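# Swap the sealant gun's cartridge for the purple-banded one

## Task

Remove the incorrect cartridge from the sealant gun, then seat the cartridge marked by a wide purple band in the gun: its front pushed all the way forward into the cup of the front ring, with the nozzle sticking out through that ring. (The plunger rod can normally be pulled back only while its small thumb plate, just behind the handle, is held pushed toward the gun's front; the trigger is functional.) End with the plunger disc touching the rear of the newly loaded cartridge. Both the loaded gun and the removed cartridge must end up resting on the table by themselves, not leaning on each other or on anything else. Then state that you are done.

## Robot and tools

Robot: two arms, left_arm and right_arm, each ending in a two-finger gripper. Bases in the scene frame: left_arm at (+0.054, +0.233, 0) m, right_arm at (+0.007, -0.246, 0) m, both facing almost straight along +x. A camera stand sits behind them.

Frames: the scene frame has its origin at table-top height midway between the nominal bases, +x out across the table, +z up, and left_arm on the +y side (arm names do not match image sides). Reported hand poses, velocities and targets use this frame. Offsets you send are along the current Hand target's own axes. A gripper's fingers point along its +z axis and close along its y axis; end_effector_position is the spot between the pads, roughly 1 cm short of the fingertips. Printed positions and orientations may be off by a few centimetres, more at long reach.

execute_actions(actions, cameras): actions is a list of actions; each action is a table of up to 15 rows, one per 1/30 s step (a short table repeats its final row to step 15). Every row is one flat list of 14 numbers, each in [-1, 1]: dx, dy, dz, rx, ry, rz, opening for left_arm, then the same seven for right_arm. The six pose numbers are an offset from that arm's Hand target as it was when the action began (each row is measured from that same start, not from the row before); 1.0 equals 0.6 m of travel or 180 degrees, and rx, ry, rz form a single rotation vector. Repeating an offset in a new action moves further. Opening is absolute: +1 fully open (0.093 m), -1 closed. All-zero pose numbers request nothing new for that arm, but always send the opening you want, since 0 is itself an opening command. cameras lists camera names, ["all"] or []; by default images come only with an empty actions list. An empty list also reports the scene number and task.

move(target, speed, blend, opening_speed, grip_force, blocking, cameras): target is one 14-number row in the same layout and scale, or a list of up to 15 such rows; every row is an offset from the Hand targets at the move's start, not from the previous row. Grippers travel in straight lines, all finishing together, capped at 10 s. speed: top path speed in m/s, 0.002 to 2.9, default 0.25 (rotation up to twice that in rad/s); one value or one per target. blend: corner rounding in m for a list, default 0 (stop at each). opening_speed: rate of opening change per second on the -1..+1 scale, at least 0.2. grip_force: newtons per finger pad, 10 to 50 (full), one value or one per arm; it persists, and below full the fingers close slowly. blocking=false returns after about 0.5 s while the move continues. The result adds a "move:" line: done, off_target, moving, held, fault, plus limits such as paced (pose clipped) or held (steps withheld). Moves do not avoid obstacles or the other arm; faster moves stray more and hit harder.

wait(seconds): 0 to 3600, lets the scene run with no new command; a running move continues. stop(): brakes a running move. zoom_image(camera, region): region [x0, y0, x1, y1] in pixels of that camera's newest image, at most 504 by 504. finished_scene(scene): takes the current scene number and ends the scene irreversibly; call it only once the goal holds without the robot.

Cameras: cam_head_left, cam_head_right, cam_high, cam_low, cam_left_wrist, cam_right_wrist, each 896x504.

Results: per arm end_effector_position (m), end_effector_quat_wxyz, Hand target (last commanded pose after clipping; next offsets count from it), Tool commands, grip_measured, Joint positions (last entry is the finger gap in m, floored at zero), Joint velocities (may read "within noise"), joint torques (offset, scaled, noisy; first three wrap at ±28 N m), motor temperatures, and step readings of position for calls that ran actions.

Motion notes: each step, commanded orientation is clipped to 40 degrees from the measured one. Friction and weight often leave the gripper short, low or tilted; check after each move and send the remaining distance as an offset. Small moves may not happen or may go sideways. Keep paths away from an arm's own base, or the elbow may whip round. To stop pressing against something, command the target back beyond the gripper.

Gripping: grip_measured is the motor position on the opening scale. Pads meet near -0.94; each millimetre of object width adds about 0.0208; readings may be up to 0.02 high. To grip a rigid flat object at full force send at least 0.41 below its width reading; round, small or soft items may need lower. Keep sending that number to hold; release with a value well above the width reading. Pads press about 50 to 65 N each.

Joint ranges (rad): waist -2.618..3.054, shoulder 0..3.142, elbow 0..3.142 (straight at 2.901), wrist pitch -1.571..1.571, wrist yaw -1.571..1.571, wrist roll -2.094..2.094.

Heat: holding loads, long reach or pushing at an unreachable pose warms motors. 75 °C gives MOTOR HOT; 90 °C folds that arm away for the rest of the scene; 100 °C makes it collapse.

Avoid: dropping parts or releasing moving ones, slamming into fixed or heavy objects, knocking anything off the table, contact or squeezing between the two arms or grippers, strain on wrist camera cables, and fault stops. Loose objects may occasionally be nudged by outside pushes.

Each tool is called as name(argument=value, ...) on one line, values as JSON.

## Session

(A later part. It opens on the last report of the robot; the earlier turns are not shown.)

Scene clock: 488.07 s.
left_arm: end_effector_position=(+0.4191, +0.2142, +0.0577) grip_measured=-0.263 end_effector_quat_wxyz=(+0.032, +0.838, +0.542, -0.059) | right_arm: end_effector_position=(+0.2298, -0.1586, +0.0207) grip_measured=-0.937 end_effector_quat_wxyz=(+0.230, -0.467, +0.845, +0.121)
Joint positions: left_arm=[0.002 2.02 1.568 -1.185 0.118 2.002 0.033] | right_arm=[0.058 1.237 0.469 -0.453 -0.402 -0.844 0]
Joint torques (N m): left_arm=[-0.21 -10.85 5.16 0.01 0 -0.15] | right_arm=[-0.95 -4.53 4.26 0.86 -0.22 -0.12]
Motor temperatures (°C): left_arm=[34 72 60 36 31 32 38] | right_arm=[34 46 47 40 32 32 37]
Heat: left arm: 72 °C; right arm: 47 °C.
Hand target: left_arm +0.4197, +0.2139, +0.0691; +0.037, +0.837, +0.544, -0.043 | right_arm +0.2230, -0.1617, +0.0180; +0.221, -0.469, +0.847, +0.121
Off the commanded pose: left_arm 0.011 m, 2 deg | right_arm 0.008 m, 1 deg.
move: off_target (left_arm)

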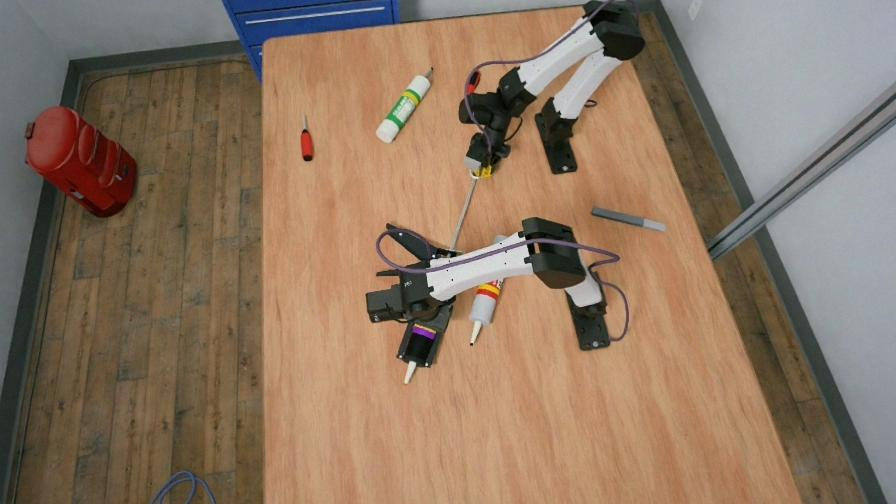

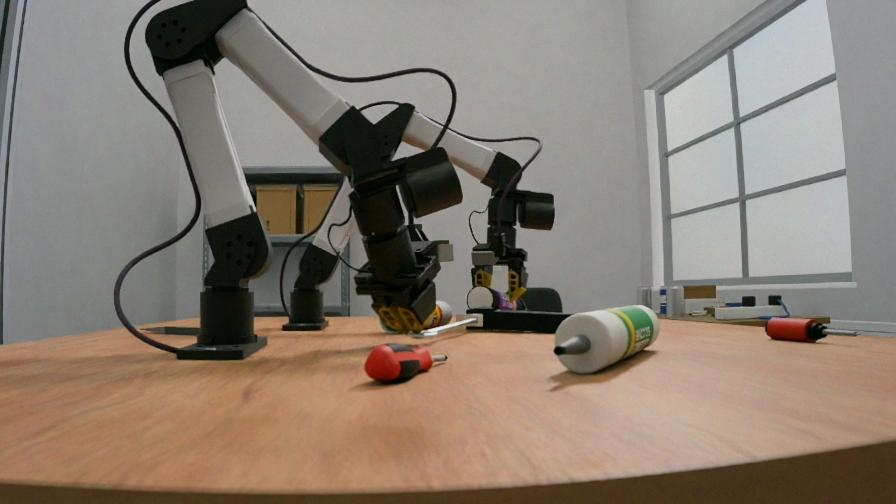

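wait(seconds=0, cameras=["cam_left_wrist","cam_head_right"])

zoom_image(camera="cam_head_right", region=[440, 225, 500, 285])

Scene clock: 491.07 s.
left_arm: end_effector_position=(+0.4191, +0.2142, +0.0577) grip_measured=-0.263 end_effector_quat_wxyz=(+0.032, +0.838, +0.542, -0.059) | right_arm: end_effector_position=(+0.2298, -0.1586, +0.0207) grip_measured=-0.937 end_effector_quat_wxyz=(+0.230, -0.467, +0.845, +0.121)
Joint positions: left_arm=[0.002 2.02 1.568 -1.185 0.118 2.001 0.033] | right_arm=[0.058 1.237 0.469 -0.453 -0.402 -0.844 0]
Joint torques (N m): left_arm=[-0.27 -10.86 5.16 0.05 0.01 -0.14] | right_arm=[-0.91 -4.51 4.34 0.82 -0.2 -0.13]
Motor temperatures (°C): left_arm=[34 72 60 36 31 32 38] | right_arm=[34 46 47 40 32 32 37]
Heat: left arm: 72 °C; right arm: 47 °C.
Hand target: left_arm +0.4197, +0.2139, +0.0691; +0.037, +0.837, +0.544, -0.043 | right_arm +0.2230, -0.1617, +0.0180; +0.221, -0.469, +0.847, +0.121
Tool commands: left_gripper/opening=-0.4 right_gripper/opening=-1.0
Off the commanded pose: left_arm 0.011 m, 2 deg | right_arm 0.008 m, 1 deg.
Images, in order (width x height): cam_head_right 896x504, cam_left_wrist 896x504.

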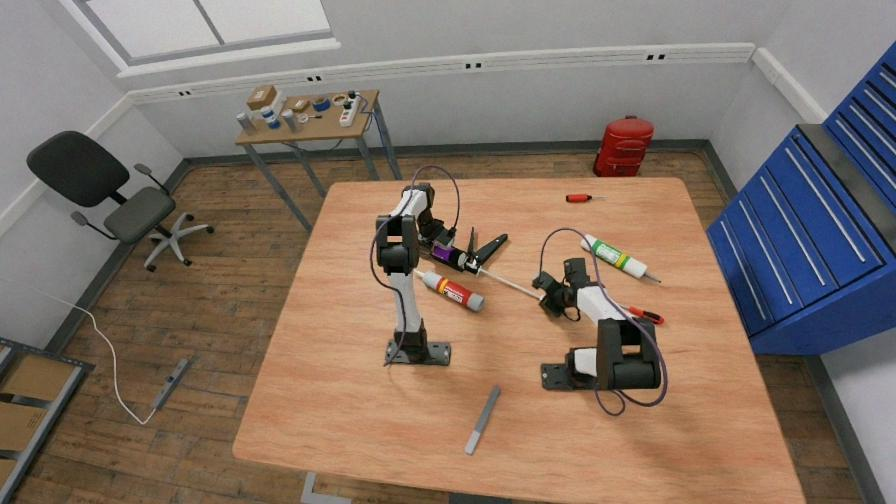

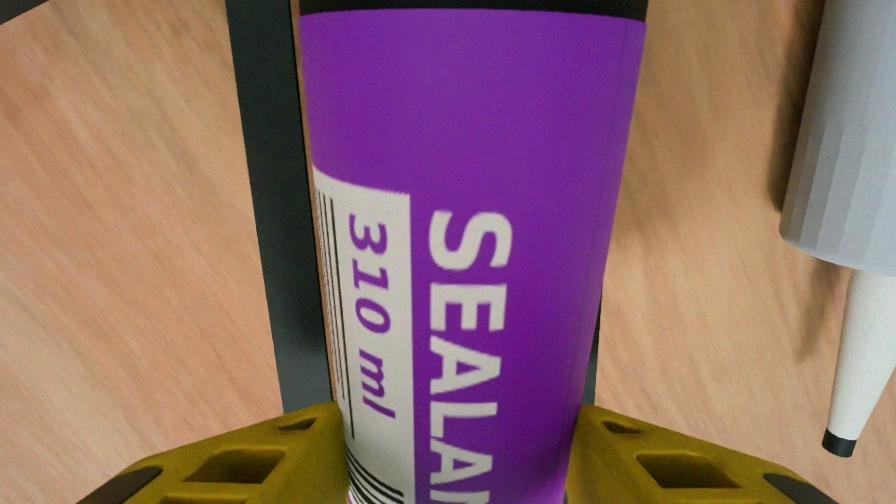

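Scaled by 8.400 from the camera's image (finer frame: 1280x720).

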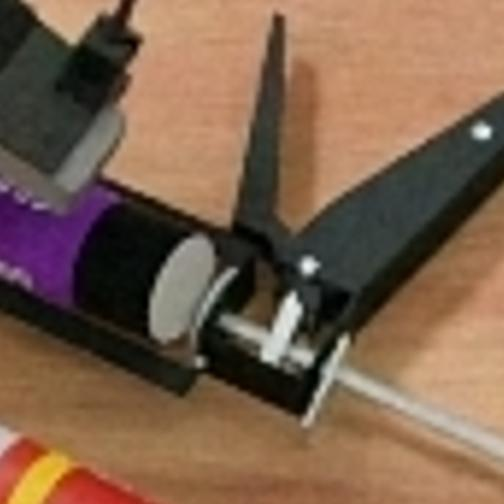

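move(target=[0.0111,0,0.0239,0,0.033,0,-0.4,0,0,0,0,0,0,-1], speed=0.05, cameras=["cam_high","cam_low","cam_left_wrist"])

zoom_image(camera="cam_high", region=[385, 320, 445, 380])

zoom_image(camera="cam_low", region=[455, 260, 535, 340])

Scene clock: 495.37 s.
left_arm: end_effector_position=(+0.4236, +0.2142, +0.0434) grip_measured=-0.263 end_effector_quat_wxyz=(+0.015, +0.833, +0.552, -0.019) | right_arm: end_effector_position=(+0.2297, -0.1586, +0.0208) grip_measured=-0.937 end_effector_quat_wxyz=(+0.230, -0.467, +0.845, +0.121)
Joint positions: left_arm=[-0.031 2.004 1.493 -1.074 0.046 1.943 0.033] | right_arm=[0.058 1.236 0.469 -0.454 -0.402 -0.844 0]
Joint torques (N m): left_arm=[-0.08 -10.92 4.68 0.1 -0.24 0.1] | right_arm=[-0.9 -4.37 4.31 0.83 -0.22 -0.14]
Motor temperatures (°C): left_arm=[34 73 60 36 31 32 38] | right_arm=[34 46 47 40 32 32 37]
Heat: left arm: 73 °C; right arm: 47 °C.
Hand target: left_arm +0.4220, +0.2185, +0.0541; +0.009, +0.838, +0.546, +0.000 | right_arm +0.2229, -0.1617, +0.0180; +0.221, -0.469, +0.847, +0.121
Off the commanded pose: left_arm 0.012 m, 3 deg | right_arm 0.008 m, 1 deg.
move: off_target (left_arm)

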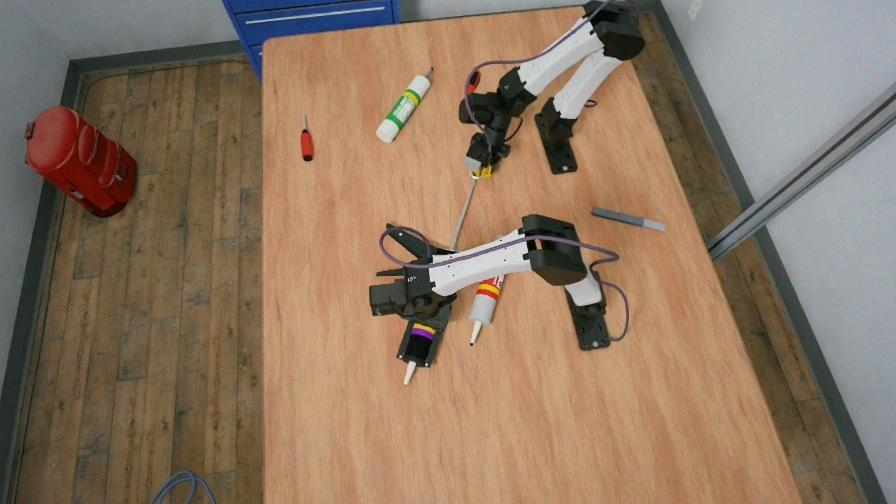

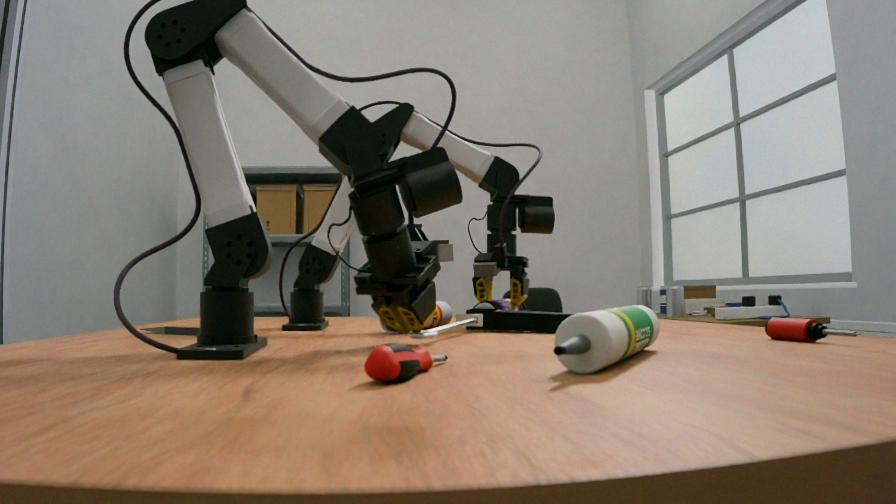

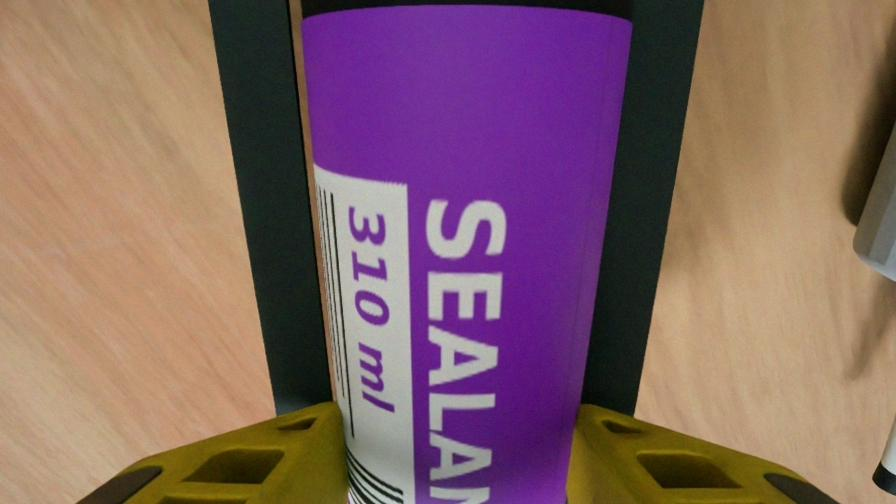

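Scaled by 8.400 from the camera's image (finer frame: 1280x720).

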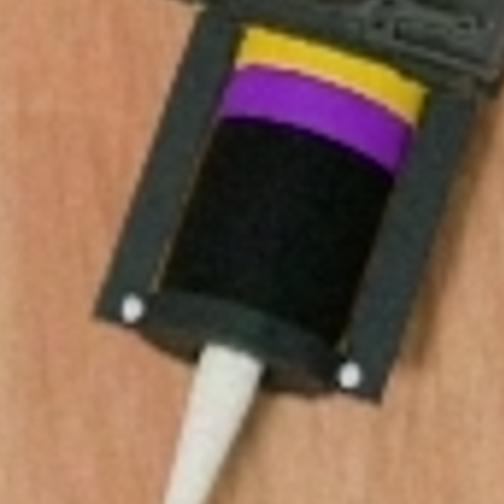

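Scaled by 6.300 from the camera's image (finer frame: 1280x720).

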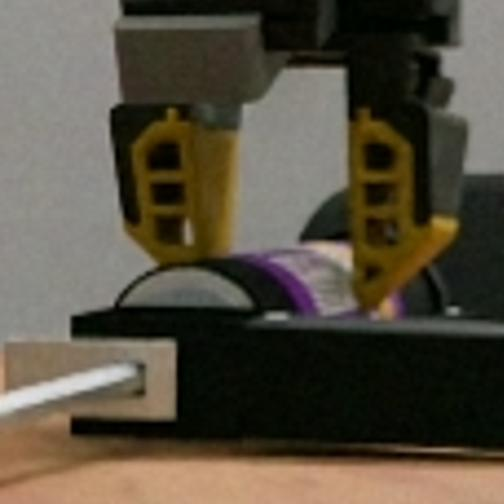

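move(target=[0.02,0,0.005,0,0,0,-0.4,0,0,0,0,0,0,-1], speed=0.05, cameras=["cam_left_wrist","cam_high"])

zoom_image(camera="cam_high", region=[385, 320, 445, 380])

Scene clock: 497.97 s.
left_arm: end_effector_position=(+0.4236, +0.2157, +0.0434) grip_measured=-0.263 end_effector_quat_wxyz=(+0.015, +0.833, +0.552, -0.019) | right_arm: end_effector_position=(+0.2296, -0.1581, +0.0210) grip_measured=-0.937 end_effector_quat_wxyz=(+0.231, -0.467, +0.845, +0.122)
Joint positions: left_arm=[-0.027 2.004 1.493 -1.074 0.046 1.947 0.033] | right_arm=[0.058 1.236 0.469 -0.454 -0.406 -0.844 0]
Joint torques (N m): left_arm=[1.94 -9.42 5.97 0.14 -0.26 0.32] | right_arm=[-0.99 -4.38 4.29 0.84 -0.16 -0.14]
Motor temperatures (°C): left_arm=[34 73 60 36 31 32 38] | right_arm=[34 46 47 40 32 32 37]
Heat: left arm: 73 °C; right arm: 47 °C.
Hand target: left_arm +0.4269, +0.2294, +0.0510; +0.009, +0.838, +0.546, +0.000 | right_arm +0.2229, -0.1617, +0.0180; +0.221, -0.469, +0.847, +0.121
Off the commanded pose: left_arm 0.016 m, 3 deg | right_arm 0.008 m, 1 deg.
move: off_target (left_arm)
Images, in order (width x height): cam_high 896x504, cam_left_wrist 896x504.

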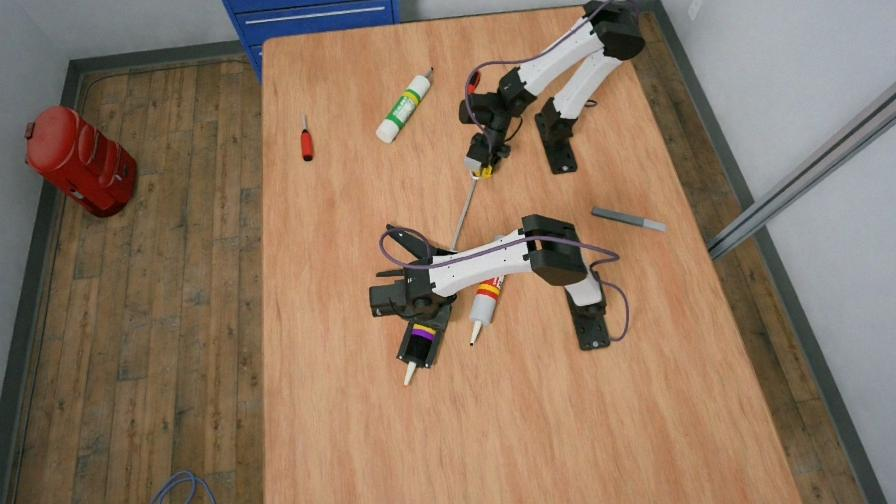

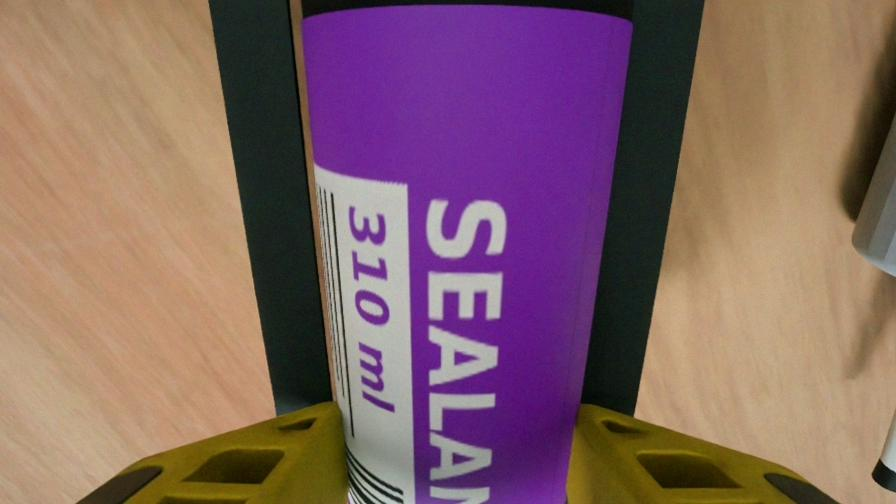

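Scaled by 8.400 from the camera's image (finer frame: 1280x720).

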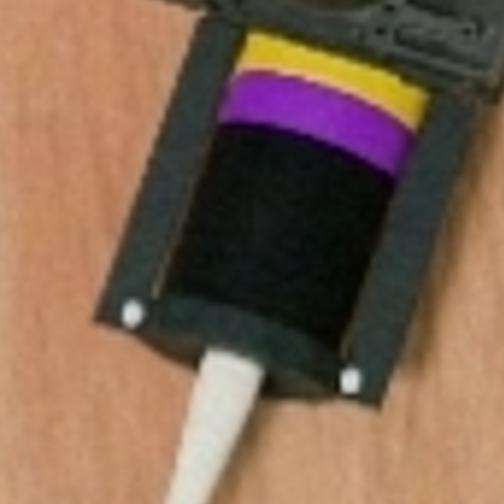

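move(target=[[-0.023,0.0043,0,0,0,0,-0.4,0,0,0,0,0,0,-1],[-0.023,0.0043,0,0,0,0,0.45,0,0,0,0,0,0,-1],[-0.03,0.0043,-0.15,0,0,0,0.45,0,0,0,0,0,0,-1]], speed=0.1, cameras=["cam_left_wrist","cam_high","cam_low"])

zoom_image(camera="cam_high", region=[385, 280, 485, 400])

Scene clock: 504.00 s.
left_arm: end_effector_position=(+0.4163, +0.2154, +0.1249) grip_measured=+0.448 end_effector_quat_wxyz=(+0.000, +0.835, +0.550, -0.019) | right_arm: end_effector_position=(+0.2296, -0.1581, +0.0210) grip_measured=-0.937 end_effector_quat_wxyz=(+0.231, -0.467, +0.845, +0.122)
Joint positions: left_arm=[-0.039 1.954 1.748 -1.397 0.022 1.939 0.067] | right_arm=[0.058 1.236 0.469 -0.454 -0.406 -0.844 0]
Joint torques (N m): left_arm=[-0.62 -9.37 8.44 -0.03 -0.04 0] | right_arm=[-0.92 -4.38 4.29 0.84 -0.17 -0.12]
Motor temperatures (°C): left_arm=[34 73 60 36 31 32 38] | right_arm=[34 46 47 40 32 32 37]
Heat: left arm: 73 °C; right arm: 47 °C.
Hand target: left_arm +0.4209, +0.2132, +0.1412; +0.009, +0.838, +0.546, +0.000 | right_arm +0.2229, -0.1617, +0.0180; +0.221, -0.469, +0.847, +0.121
Off the commanded pose: left_arm 0.017 m, 3 deg | right_arm 0.008 m, 1 deg.
move: off_target (left_arm)
Images, in order (width x height): cam_high 896x504, cam_low 896x504, cam_left_wrist 896x504.

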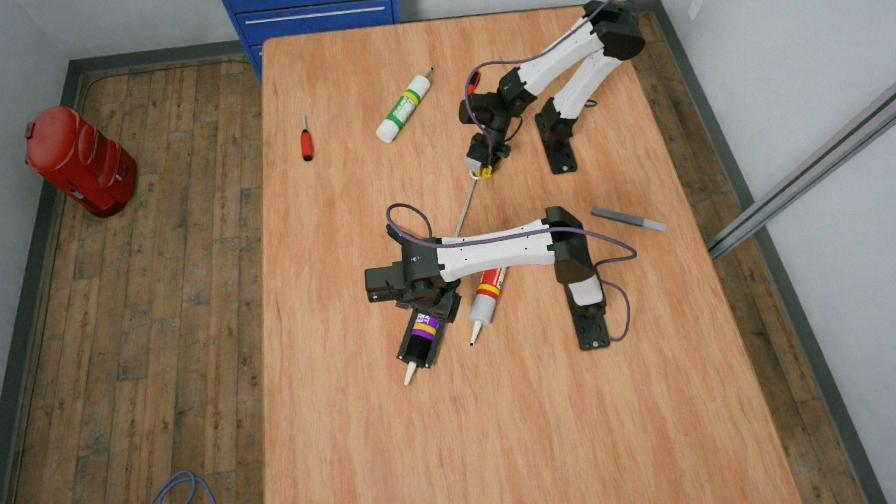

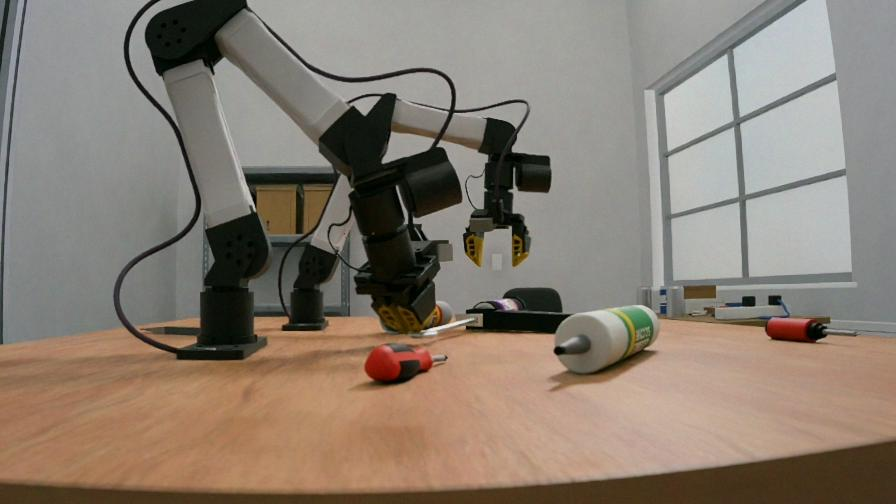

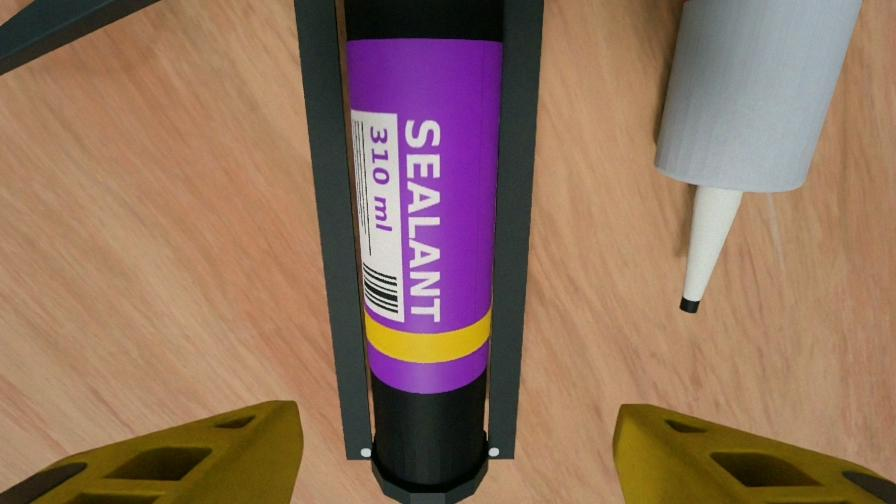

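Scaled by 4.200 from the camera's image (finer frame: 1280x720).

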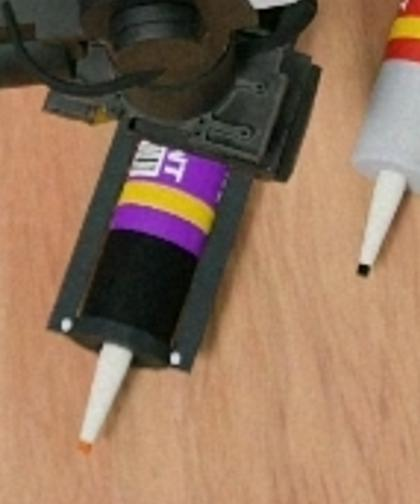

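move(target=[0,0,0,0,0,0,0.45,-0.038,0,0.0212,0,0,0,-1], speed=0.04, cameras=["cam_left_wrist","cam_high","cam_right_wrist"])

zoom_image(camera="cam_high", region=[385, 280, 485, 400])

Scene clock: 508.33 s.
left_arm: end_effector_position=(+0.4162, +0.2154, +0.1249) grip_measured=+0.448 end_effector_quat_wxyz=(+0.000, +0.835, +0.550, -0.019) | right_arm: end_effector_position=(+0.2292, -0.1482, +0.0126) grip_measured=-0.937 end_effector_quat_wxyz=(+0.209, -0.462, +0.854, +0.114)
Joint positions: left_arm=[-0.039 1.954 1.748 -1.397 0.022 1.939 0.067] | right_arm=[0.141 1.281 0.476 -0.424 -0.345 -0.753 0]
Joint torques (N m): left_arm=[-0.58 -9.37 8.5 -0.03 -0.04 -0.01] | right_arm=[1.54 -2.44 6.89 1.2 -0.39 0.12]
Motor temperatures (°C): left_arm=[34 73 61 36 31 32 38] | right_arm=[34 46 47 41 32 32 37]
Heat: left arm: 73 °C; right arm: 47 °C.
Hand target: left_arm +0.4210, +0.2132, +0.1412; +0.009, +0.838, +0.546, +0.000 | right_arm +0.2369, -0.1396, +0.0180; +0.221, -0.469, +0.847, +0.121
Off the commanded pose: left_arm 0.017 m, 3 deg | right_arm 0.013 m, 2 deg.
move: off_target (right_arm)
Images, in order (width x height): cam_high 896x504, cam_left_wrist 896x504, cam_right_wrist 896x504.

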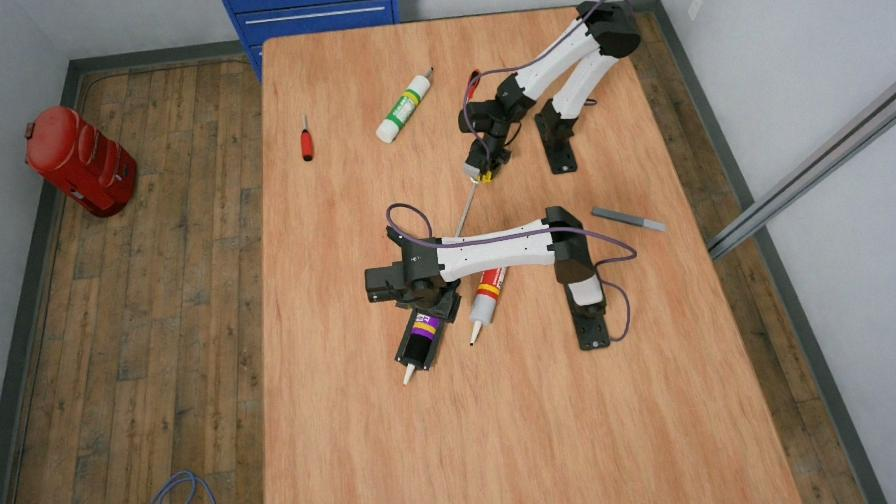

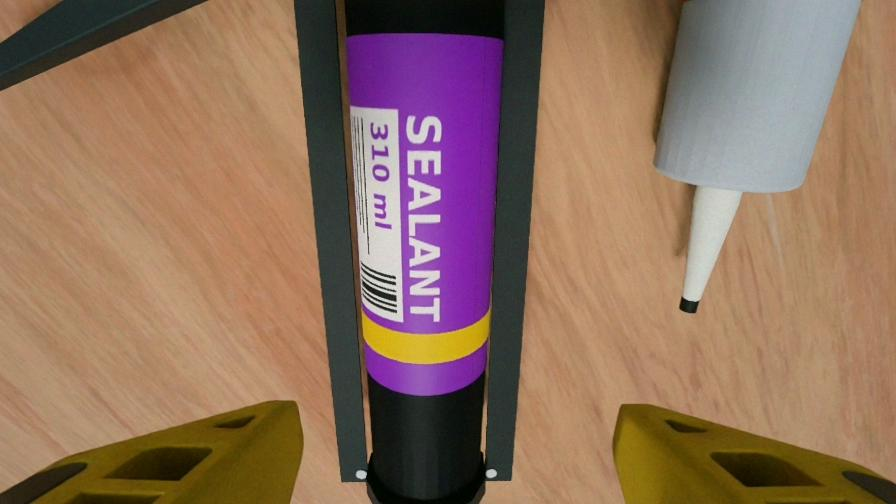

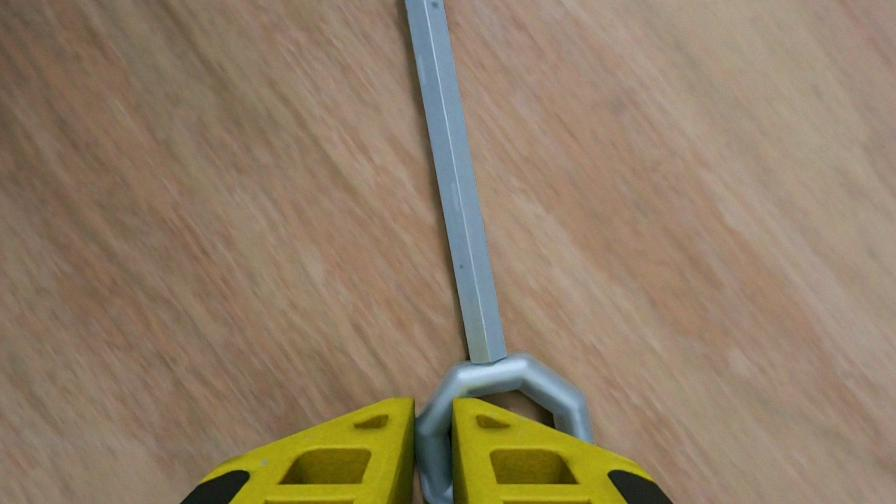

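Scaled by 4.200 from the camera's image (finer frame: 1280x720).

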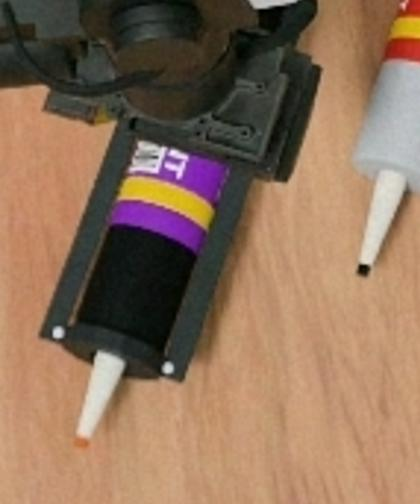

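move(target=[0.001,0.0183,0.1,0,0,0,1,0,0,0,0,0,0,-1], speed=0.12, cameras=["cam_left_wrist"])

Scene clock: 515.33 s.
left_arm: end_effector_position=(+0.4318, +0.2105, +0.0874) grip_measured=+1.000 end_effector_quat_wxyz=(+0.013, +0.838, +0.546, +0.000) | right_arm: end_effector_position=(+0.2292, -0.1482, +0.0126) grip_measured=-0.937 end_effector_quat_wxyz=(+0.209, -0.462, +0.854, +0.114)
Joint positions: left_arm=[-0.051 1.976 1.631 -1.21 0.022 1.938 0.093] | right_arm=[0.141 1.281 0.476 -0.424 -0.345 -0.753 0]
Joint torques (N m): left_arm=[-0.59 -7.35 4.86 0.33 -0.04 -0.11] | right_arm=[1.55 -2.35 6.91 1.21 -0.41 0.1]
Motor temperatures (°C): left_arm=[34 72 62 36 31 32 37] | right_arm=[34 45 48 41 32 32 37]
Heat: left arm: 72 °C; right arm: 48 °C.
Hand target: left_arm +0.4319, +0.2084, +0.0815; +0.009, +0.838, +0.545, +0.000 | right_arm +0.2369, -0.1396, +0.0180; +0.221, -0.469, +0.847, +0.121
Off the commanded pose: left_arm 0.006 m, 0 deg | right_arm 0.013 m, 2 deg.
move: done

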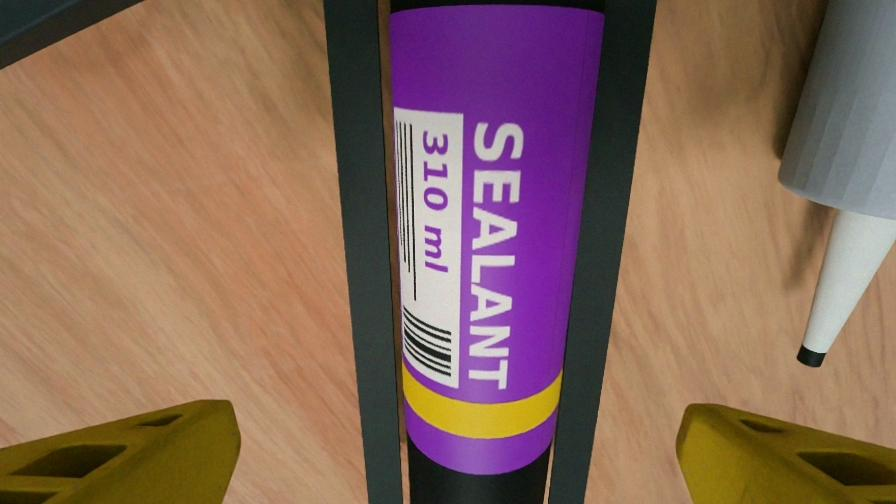

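move(target=[0,-0.0117,0.058,0,0,0,1,0,0,0,0,0,0,-1], speed=0.1, cameras=["cam_left_wrist"])

Scene clock: 519.93 s.
left_arm: end_effector_position=(+0.4269, +0.2108, +0.0533) grip_measured=+1.000 end_effector_quat_wxyz=(+0.014, +0.838, +0.546, +0.001) | right_arm: end_effector_position=(+0.2292, -0.1482, +0.0126) grip_measured=-0.937 end_effector_quat_wxyz=(+0.209, -0.462, +0.854, +0.114)
Joint positions: left_arm=[-0.051 1.977 1.495 -1.07 0.022 1.938 0.093] | right_arm=[0.141 1.281 0.476 -0.424 -0.345 -0.753 0]
Joint torques (N m): left_arm=[-0.14 -7.31 4.49 0.31 -0.02 -0.05] | right_arm=[1.63 -2.45 6.91 1.21 -0.42 0.11]
Motor temperatures (°C): left_arm=[34 71 61 36 31 32 37] | right_arm=[34 45 49 41 32 32 37]
Heat: left arm: 71 °C; right arm: 49 °C.
Hand target: left_arm +0.4259, +0.2107, +0.0465; +0.009, +0.838, +0.545, +0.000 | right_arm +0.2369, -0.1396, +0.0180; +0.221, -0.469, +0.847, +0.121
Off the commanded pose: left_arm 0.007 m, 1 deg | right_arm 0.013 m, 2 deg.
move: done

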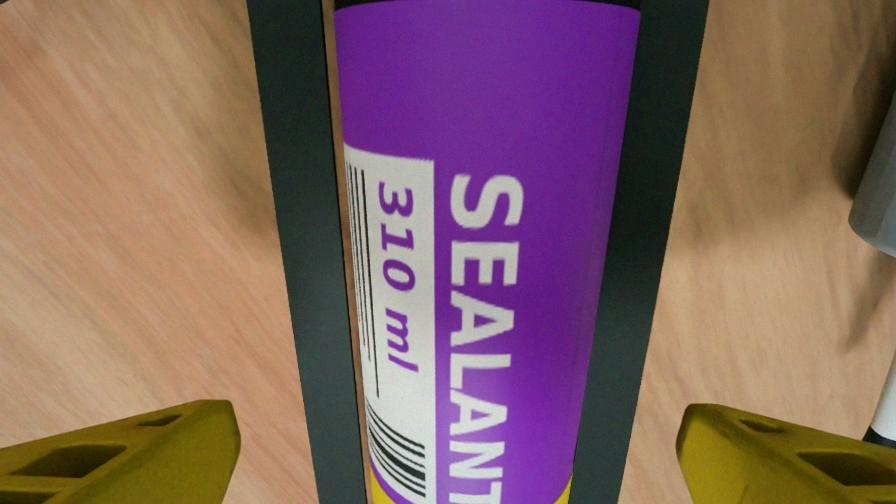

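move(target=[[0,-0.006,0.0,0,0,0,1,0,0,0,0,0,0,-1],[0,-0.006,0.037,0,0,0,1,0,0,0,0,0,0,-1]], speed=0.06, blend=0.002, cameras=["cam_left_wrist","cam_high"])

Scene clock: 523.07 s.
left_arm: end_effector_position=(+0.4239, +0.2110, +0.0307) grip_measured=+1.000 end_effector_quat_wxyz=(+0.014, +0.838, +0.546, +0.001) | right_arm: end_effector_position=(+0.2292, -0.1482, +0.0126) grip_measured=-0.937 end_effector_quat_wxyz=(+0.209, -0.462, +0.854, +0.114)
Joint positions: left_arm=[-0.051 1.991 1.422 -0.984 0.021 1.938 0.093] | right_arm=[0.141 1.281 0.476 -0.424 -0.345 -0.753 0]
Joint torques (N m): left_arm=[0.03 -7.16 4.59 0.31 -0.04 -0.02] | right_arm=[1.52 -2.44 6.91 1.19 -0.4 0.08]
Motor temperatures (°C): left_arm=[34 70 61 36 31 32 37] | right_arm=[34 45 49 41 32 32 37]
Heat: left arm: 70 °C; right arm: 49 °C.
Hand target: left_arm +0.4228, +0.2118, +0.0242; +0.009, +0.838, +0.545, +0.000 | right_arm +0.2369, -0.1396, +0.0180; +0.221, -0.469, +0.847, +0.121
Off the commanded pose: left_arm 0.007 m, 1 deg | right_arm 0.013 m, 2 deg.
move: done; blend cut to 0.0018 m at target 1
Images, in order (width x height): cam_high 896x504, cam_left_wrist 896x504.

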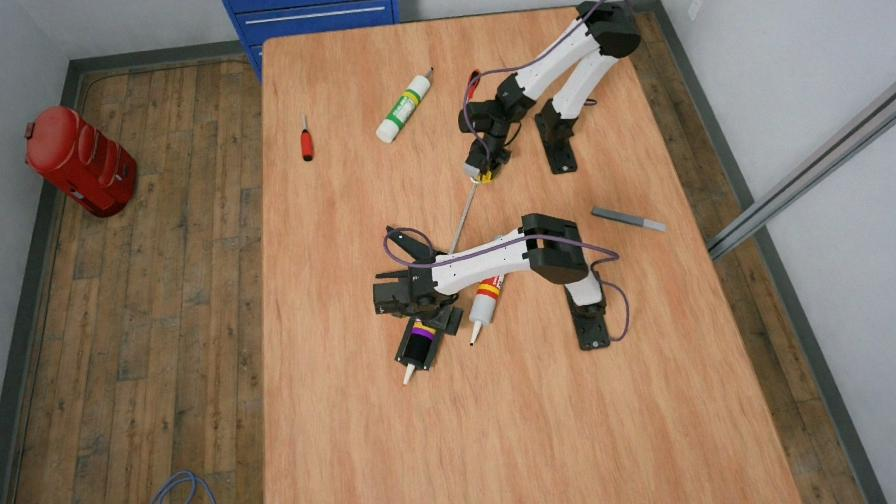

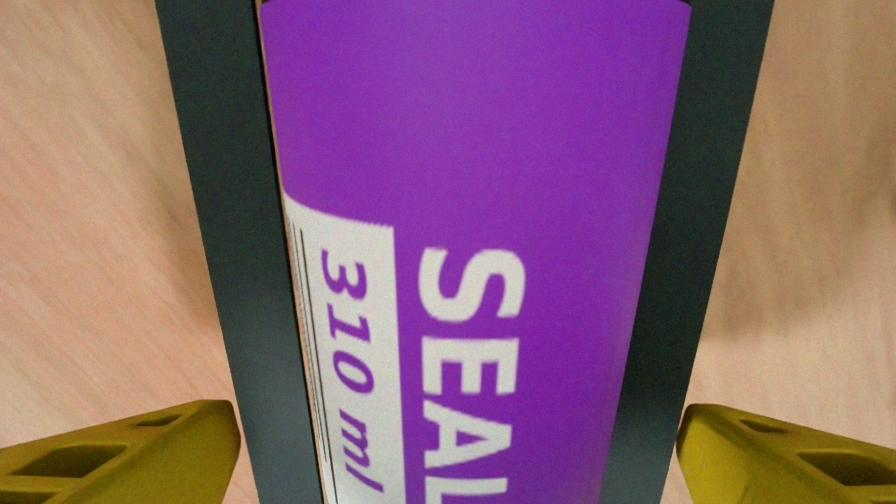

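move(target=[[0,0,0,0,0,0,0.3,0,0,0,0,0,0,-1],[0,0,0,0,0,0,0.3,-0.019,0,0.0106,0,0,0,-1]], speed=0.04, cameras=["cam_left_wrist","cam_high","cam_right_wrist"])

zoom_image(camera="cam_high", region=[385, 280, 485, 400])

Scene clock: 526.73 s.
left_arm: end_effector_position=(+0.4270, +0.2156, +0.0308) grip_measured=+0.484 end_effector_quat_wxyz=(+0.008, +0.837, +0.547, +0.013) | right_arm: end_effector_position=(+0.2334, -0.1430, +0.0125) grip_measured=-0.937 end_effector_quat_wxyz=(+0.200, -0.460, +0.859, +0.107)
Joint positions: left_arm=[-0.049 1.991 1.422 -0.972 -0.003 1.937 0.068] | right_arm=[0.181 1.309 0.503 -0.424 -0.311 -0.71 0]
Joint torques (N m): left_arm=[-0.05 -7.17 4.63 0.25 0.19 -0.02] | right_arm=[2.13 -2.1 6.69 1.43 -0.57 0.14]
Motor temperatures (°C): left_arm=[34 69 61 36 31 32 37] | right_arm=[34 45 49 41 32 32 37]
Heat: left arm: 69 °C; right arm: 49 °C.
Hand target: left_arm +0.4227, +0.2119, +0.0242; +0.009, +0.838, +0.545, +0.000 | right_arm +0.2438, -0.1285, +0.0180; +0.221, -0.469, +0.847, +0.121
Off the commanded pose: left_arm 0.009 m, 1 deg | right_arm 0.019 m, 3 deg.
move: off_target (right_arm)
Images, in order (width x height): cam_high 896x504, cam_left_wrist 896x504, cam_right_wrist 896x504.

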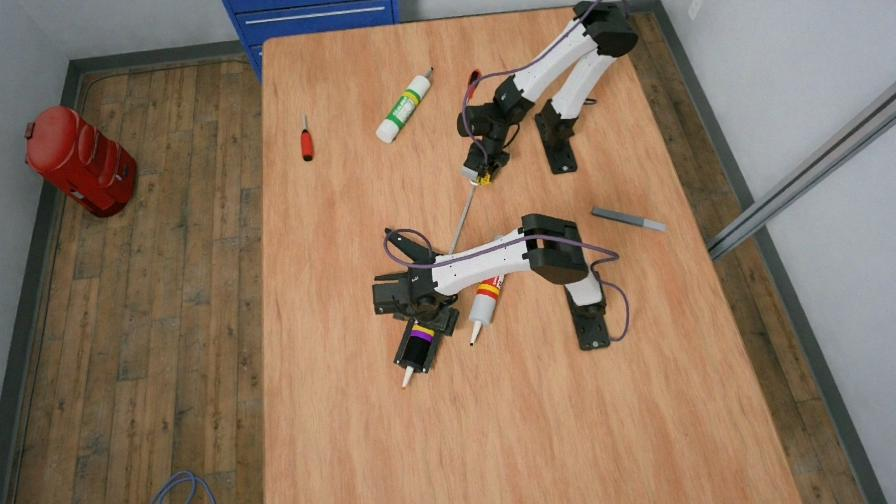

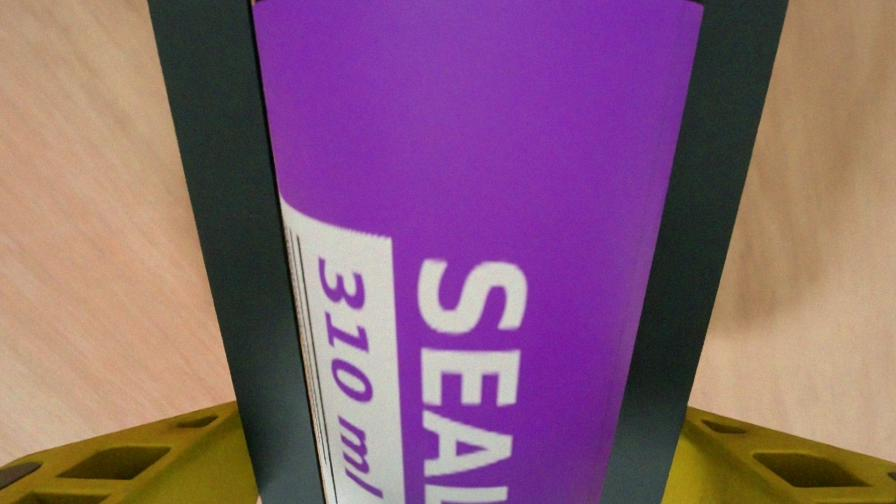

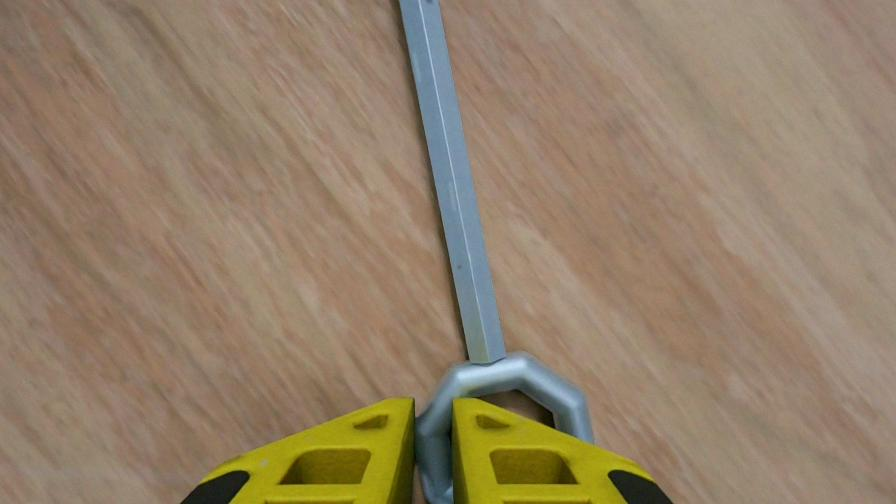

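Scaled by 4.200 from the camera's image (finer frame: 1280x720).

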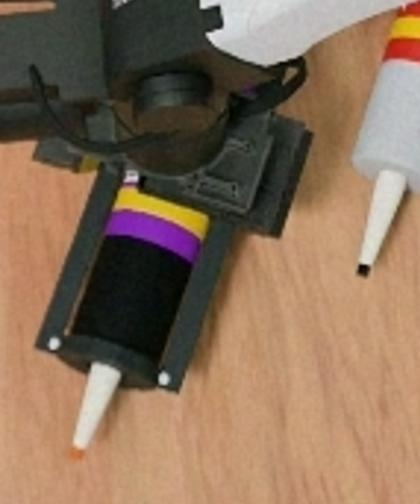

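wait(seconds=0, cameras=["cam_low","cam_head_right"])

zoom_image(camera="cam_low", region=[445, 270, 545, 340])

zoom_image(camera="cam_head_right", region=[440, 220, 500, 280])

Scene clock: 529.17 s.
left_arm: end_effector_position=(+0.4270, +0.2156, +0.0308) grip_measured=+0.488 end_effector_quat_wxyz=(+0.008, +0.837, +0.547, +0.013) | right_arm: end_effector_position=(+0.2334, -0.1430, +0.0125) grip_measured=-0.937 end_effector_quat_wxyz=(+0.200, -0.459, +0.859, +0.107)
Joint positions: left_arm=[-0.049 1.991 1.422 -0.972 -0.003 1.937 0.069] | right_arm=[0.181 1.309 0.503 -0.424 -0.311 -0.71 0]
Joint torques (N m): left_arm=[-0.06 -7.17 4.66 0.25 0.18 -0.03] | right_arm=[2.22 -1.98 6.69 1.42 -0.57 0.12]
Motor temperatures (°C): left_arm=[34 68 60 36 31 32 37] | right_arm=[34 45 49 41 32 32 37]
Heat: left arm: 68 °C; right arm: 49 °C.
Hand target: left_arm +0.4227, +0.2119, +0.0242; +0.009, +0.838, +0.545, +0.000 | right_arm +0.2438, -0.1285, +0.0180; +0.221, -0.469, +0.847, +0.121
Tool commands: left_gripper/opening=+0.3 right_gripper/opening=-1.0
Off the commanded pose: left_arm 0.009 m, 1 deg | right_arm 0.019 m, 3 deg.
Images, in order (width x height): cam_head_right 896x504, cam_low 896x504.

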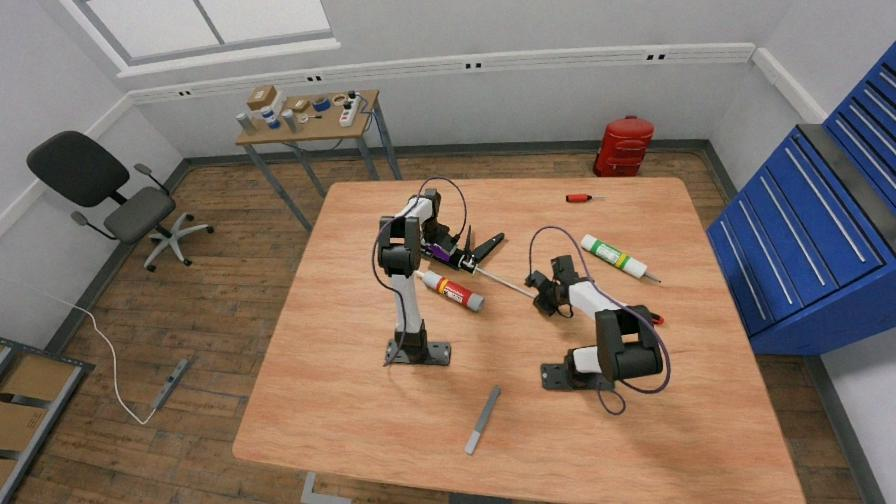

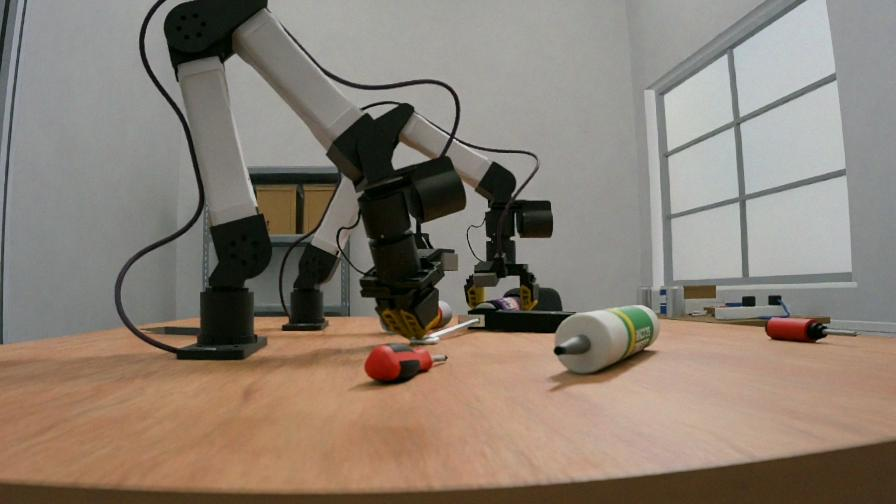

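Scaled by 5.040 from the camera's image (finer frame: 1280x720).

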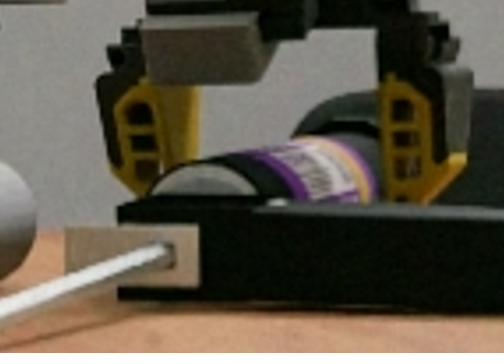

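Scaled by 8.400 from the camera's image (finer frame: 1280x720).

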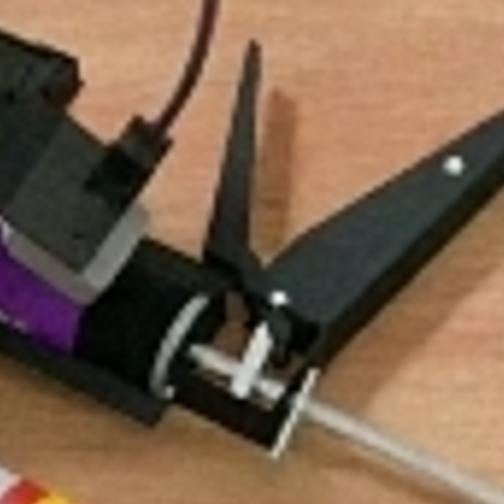

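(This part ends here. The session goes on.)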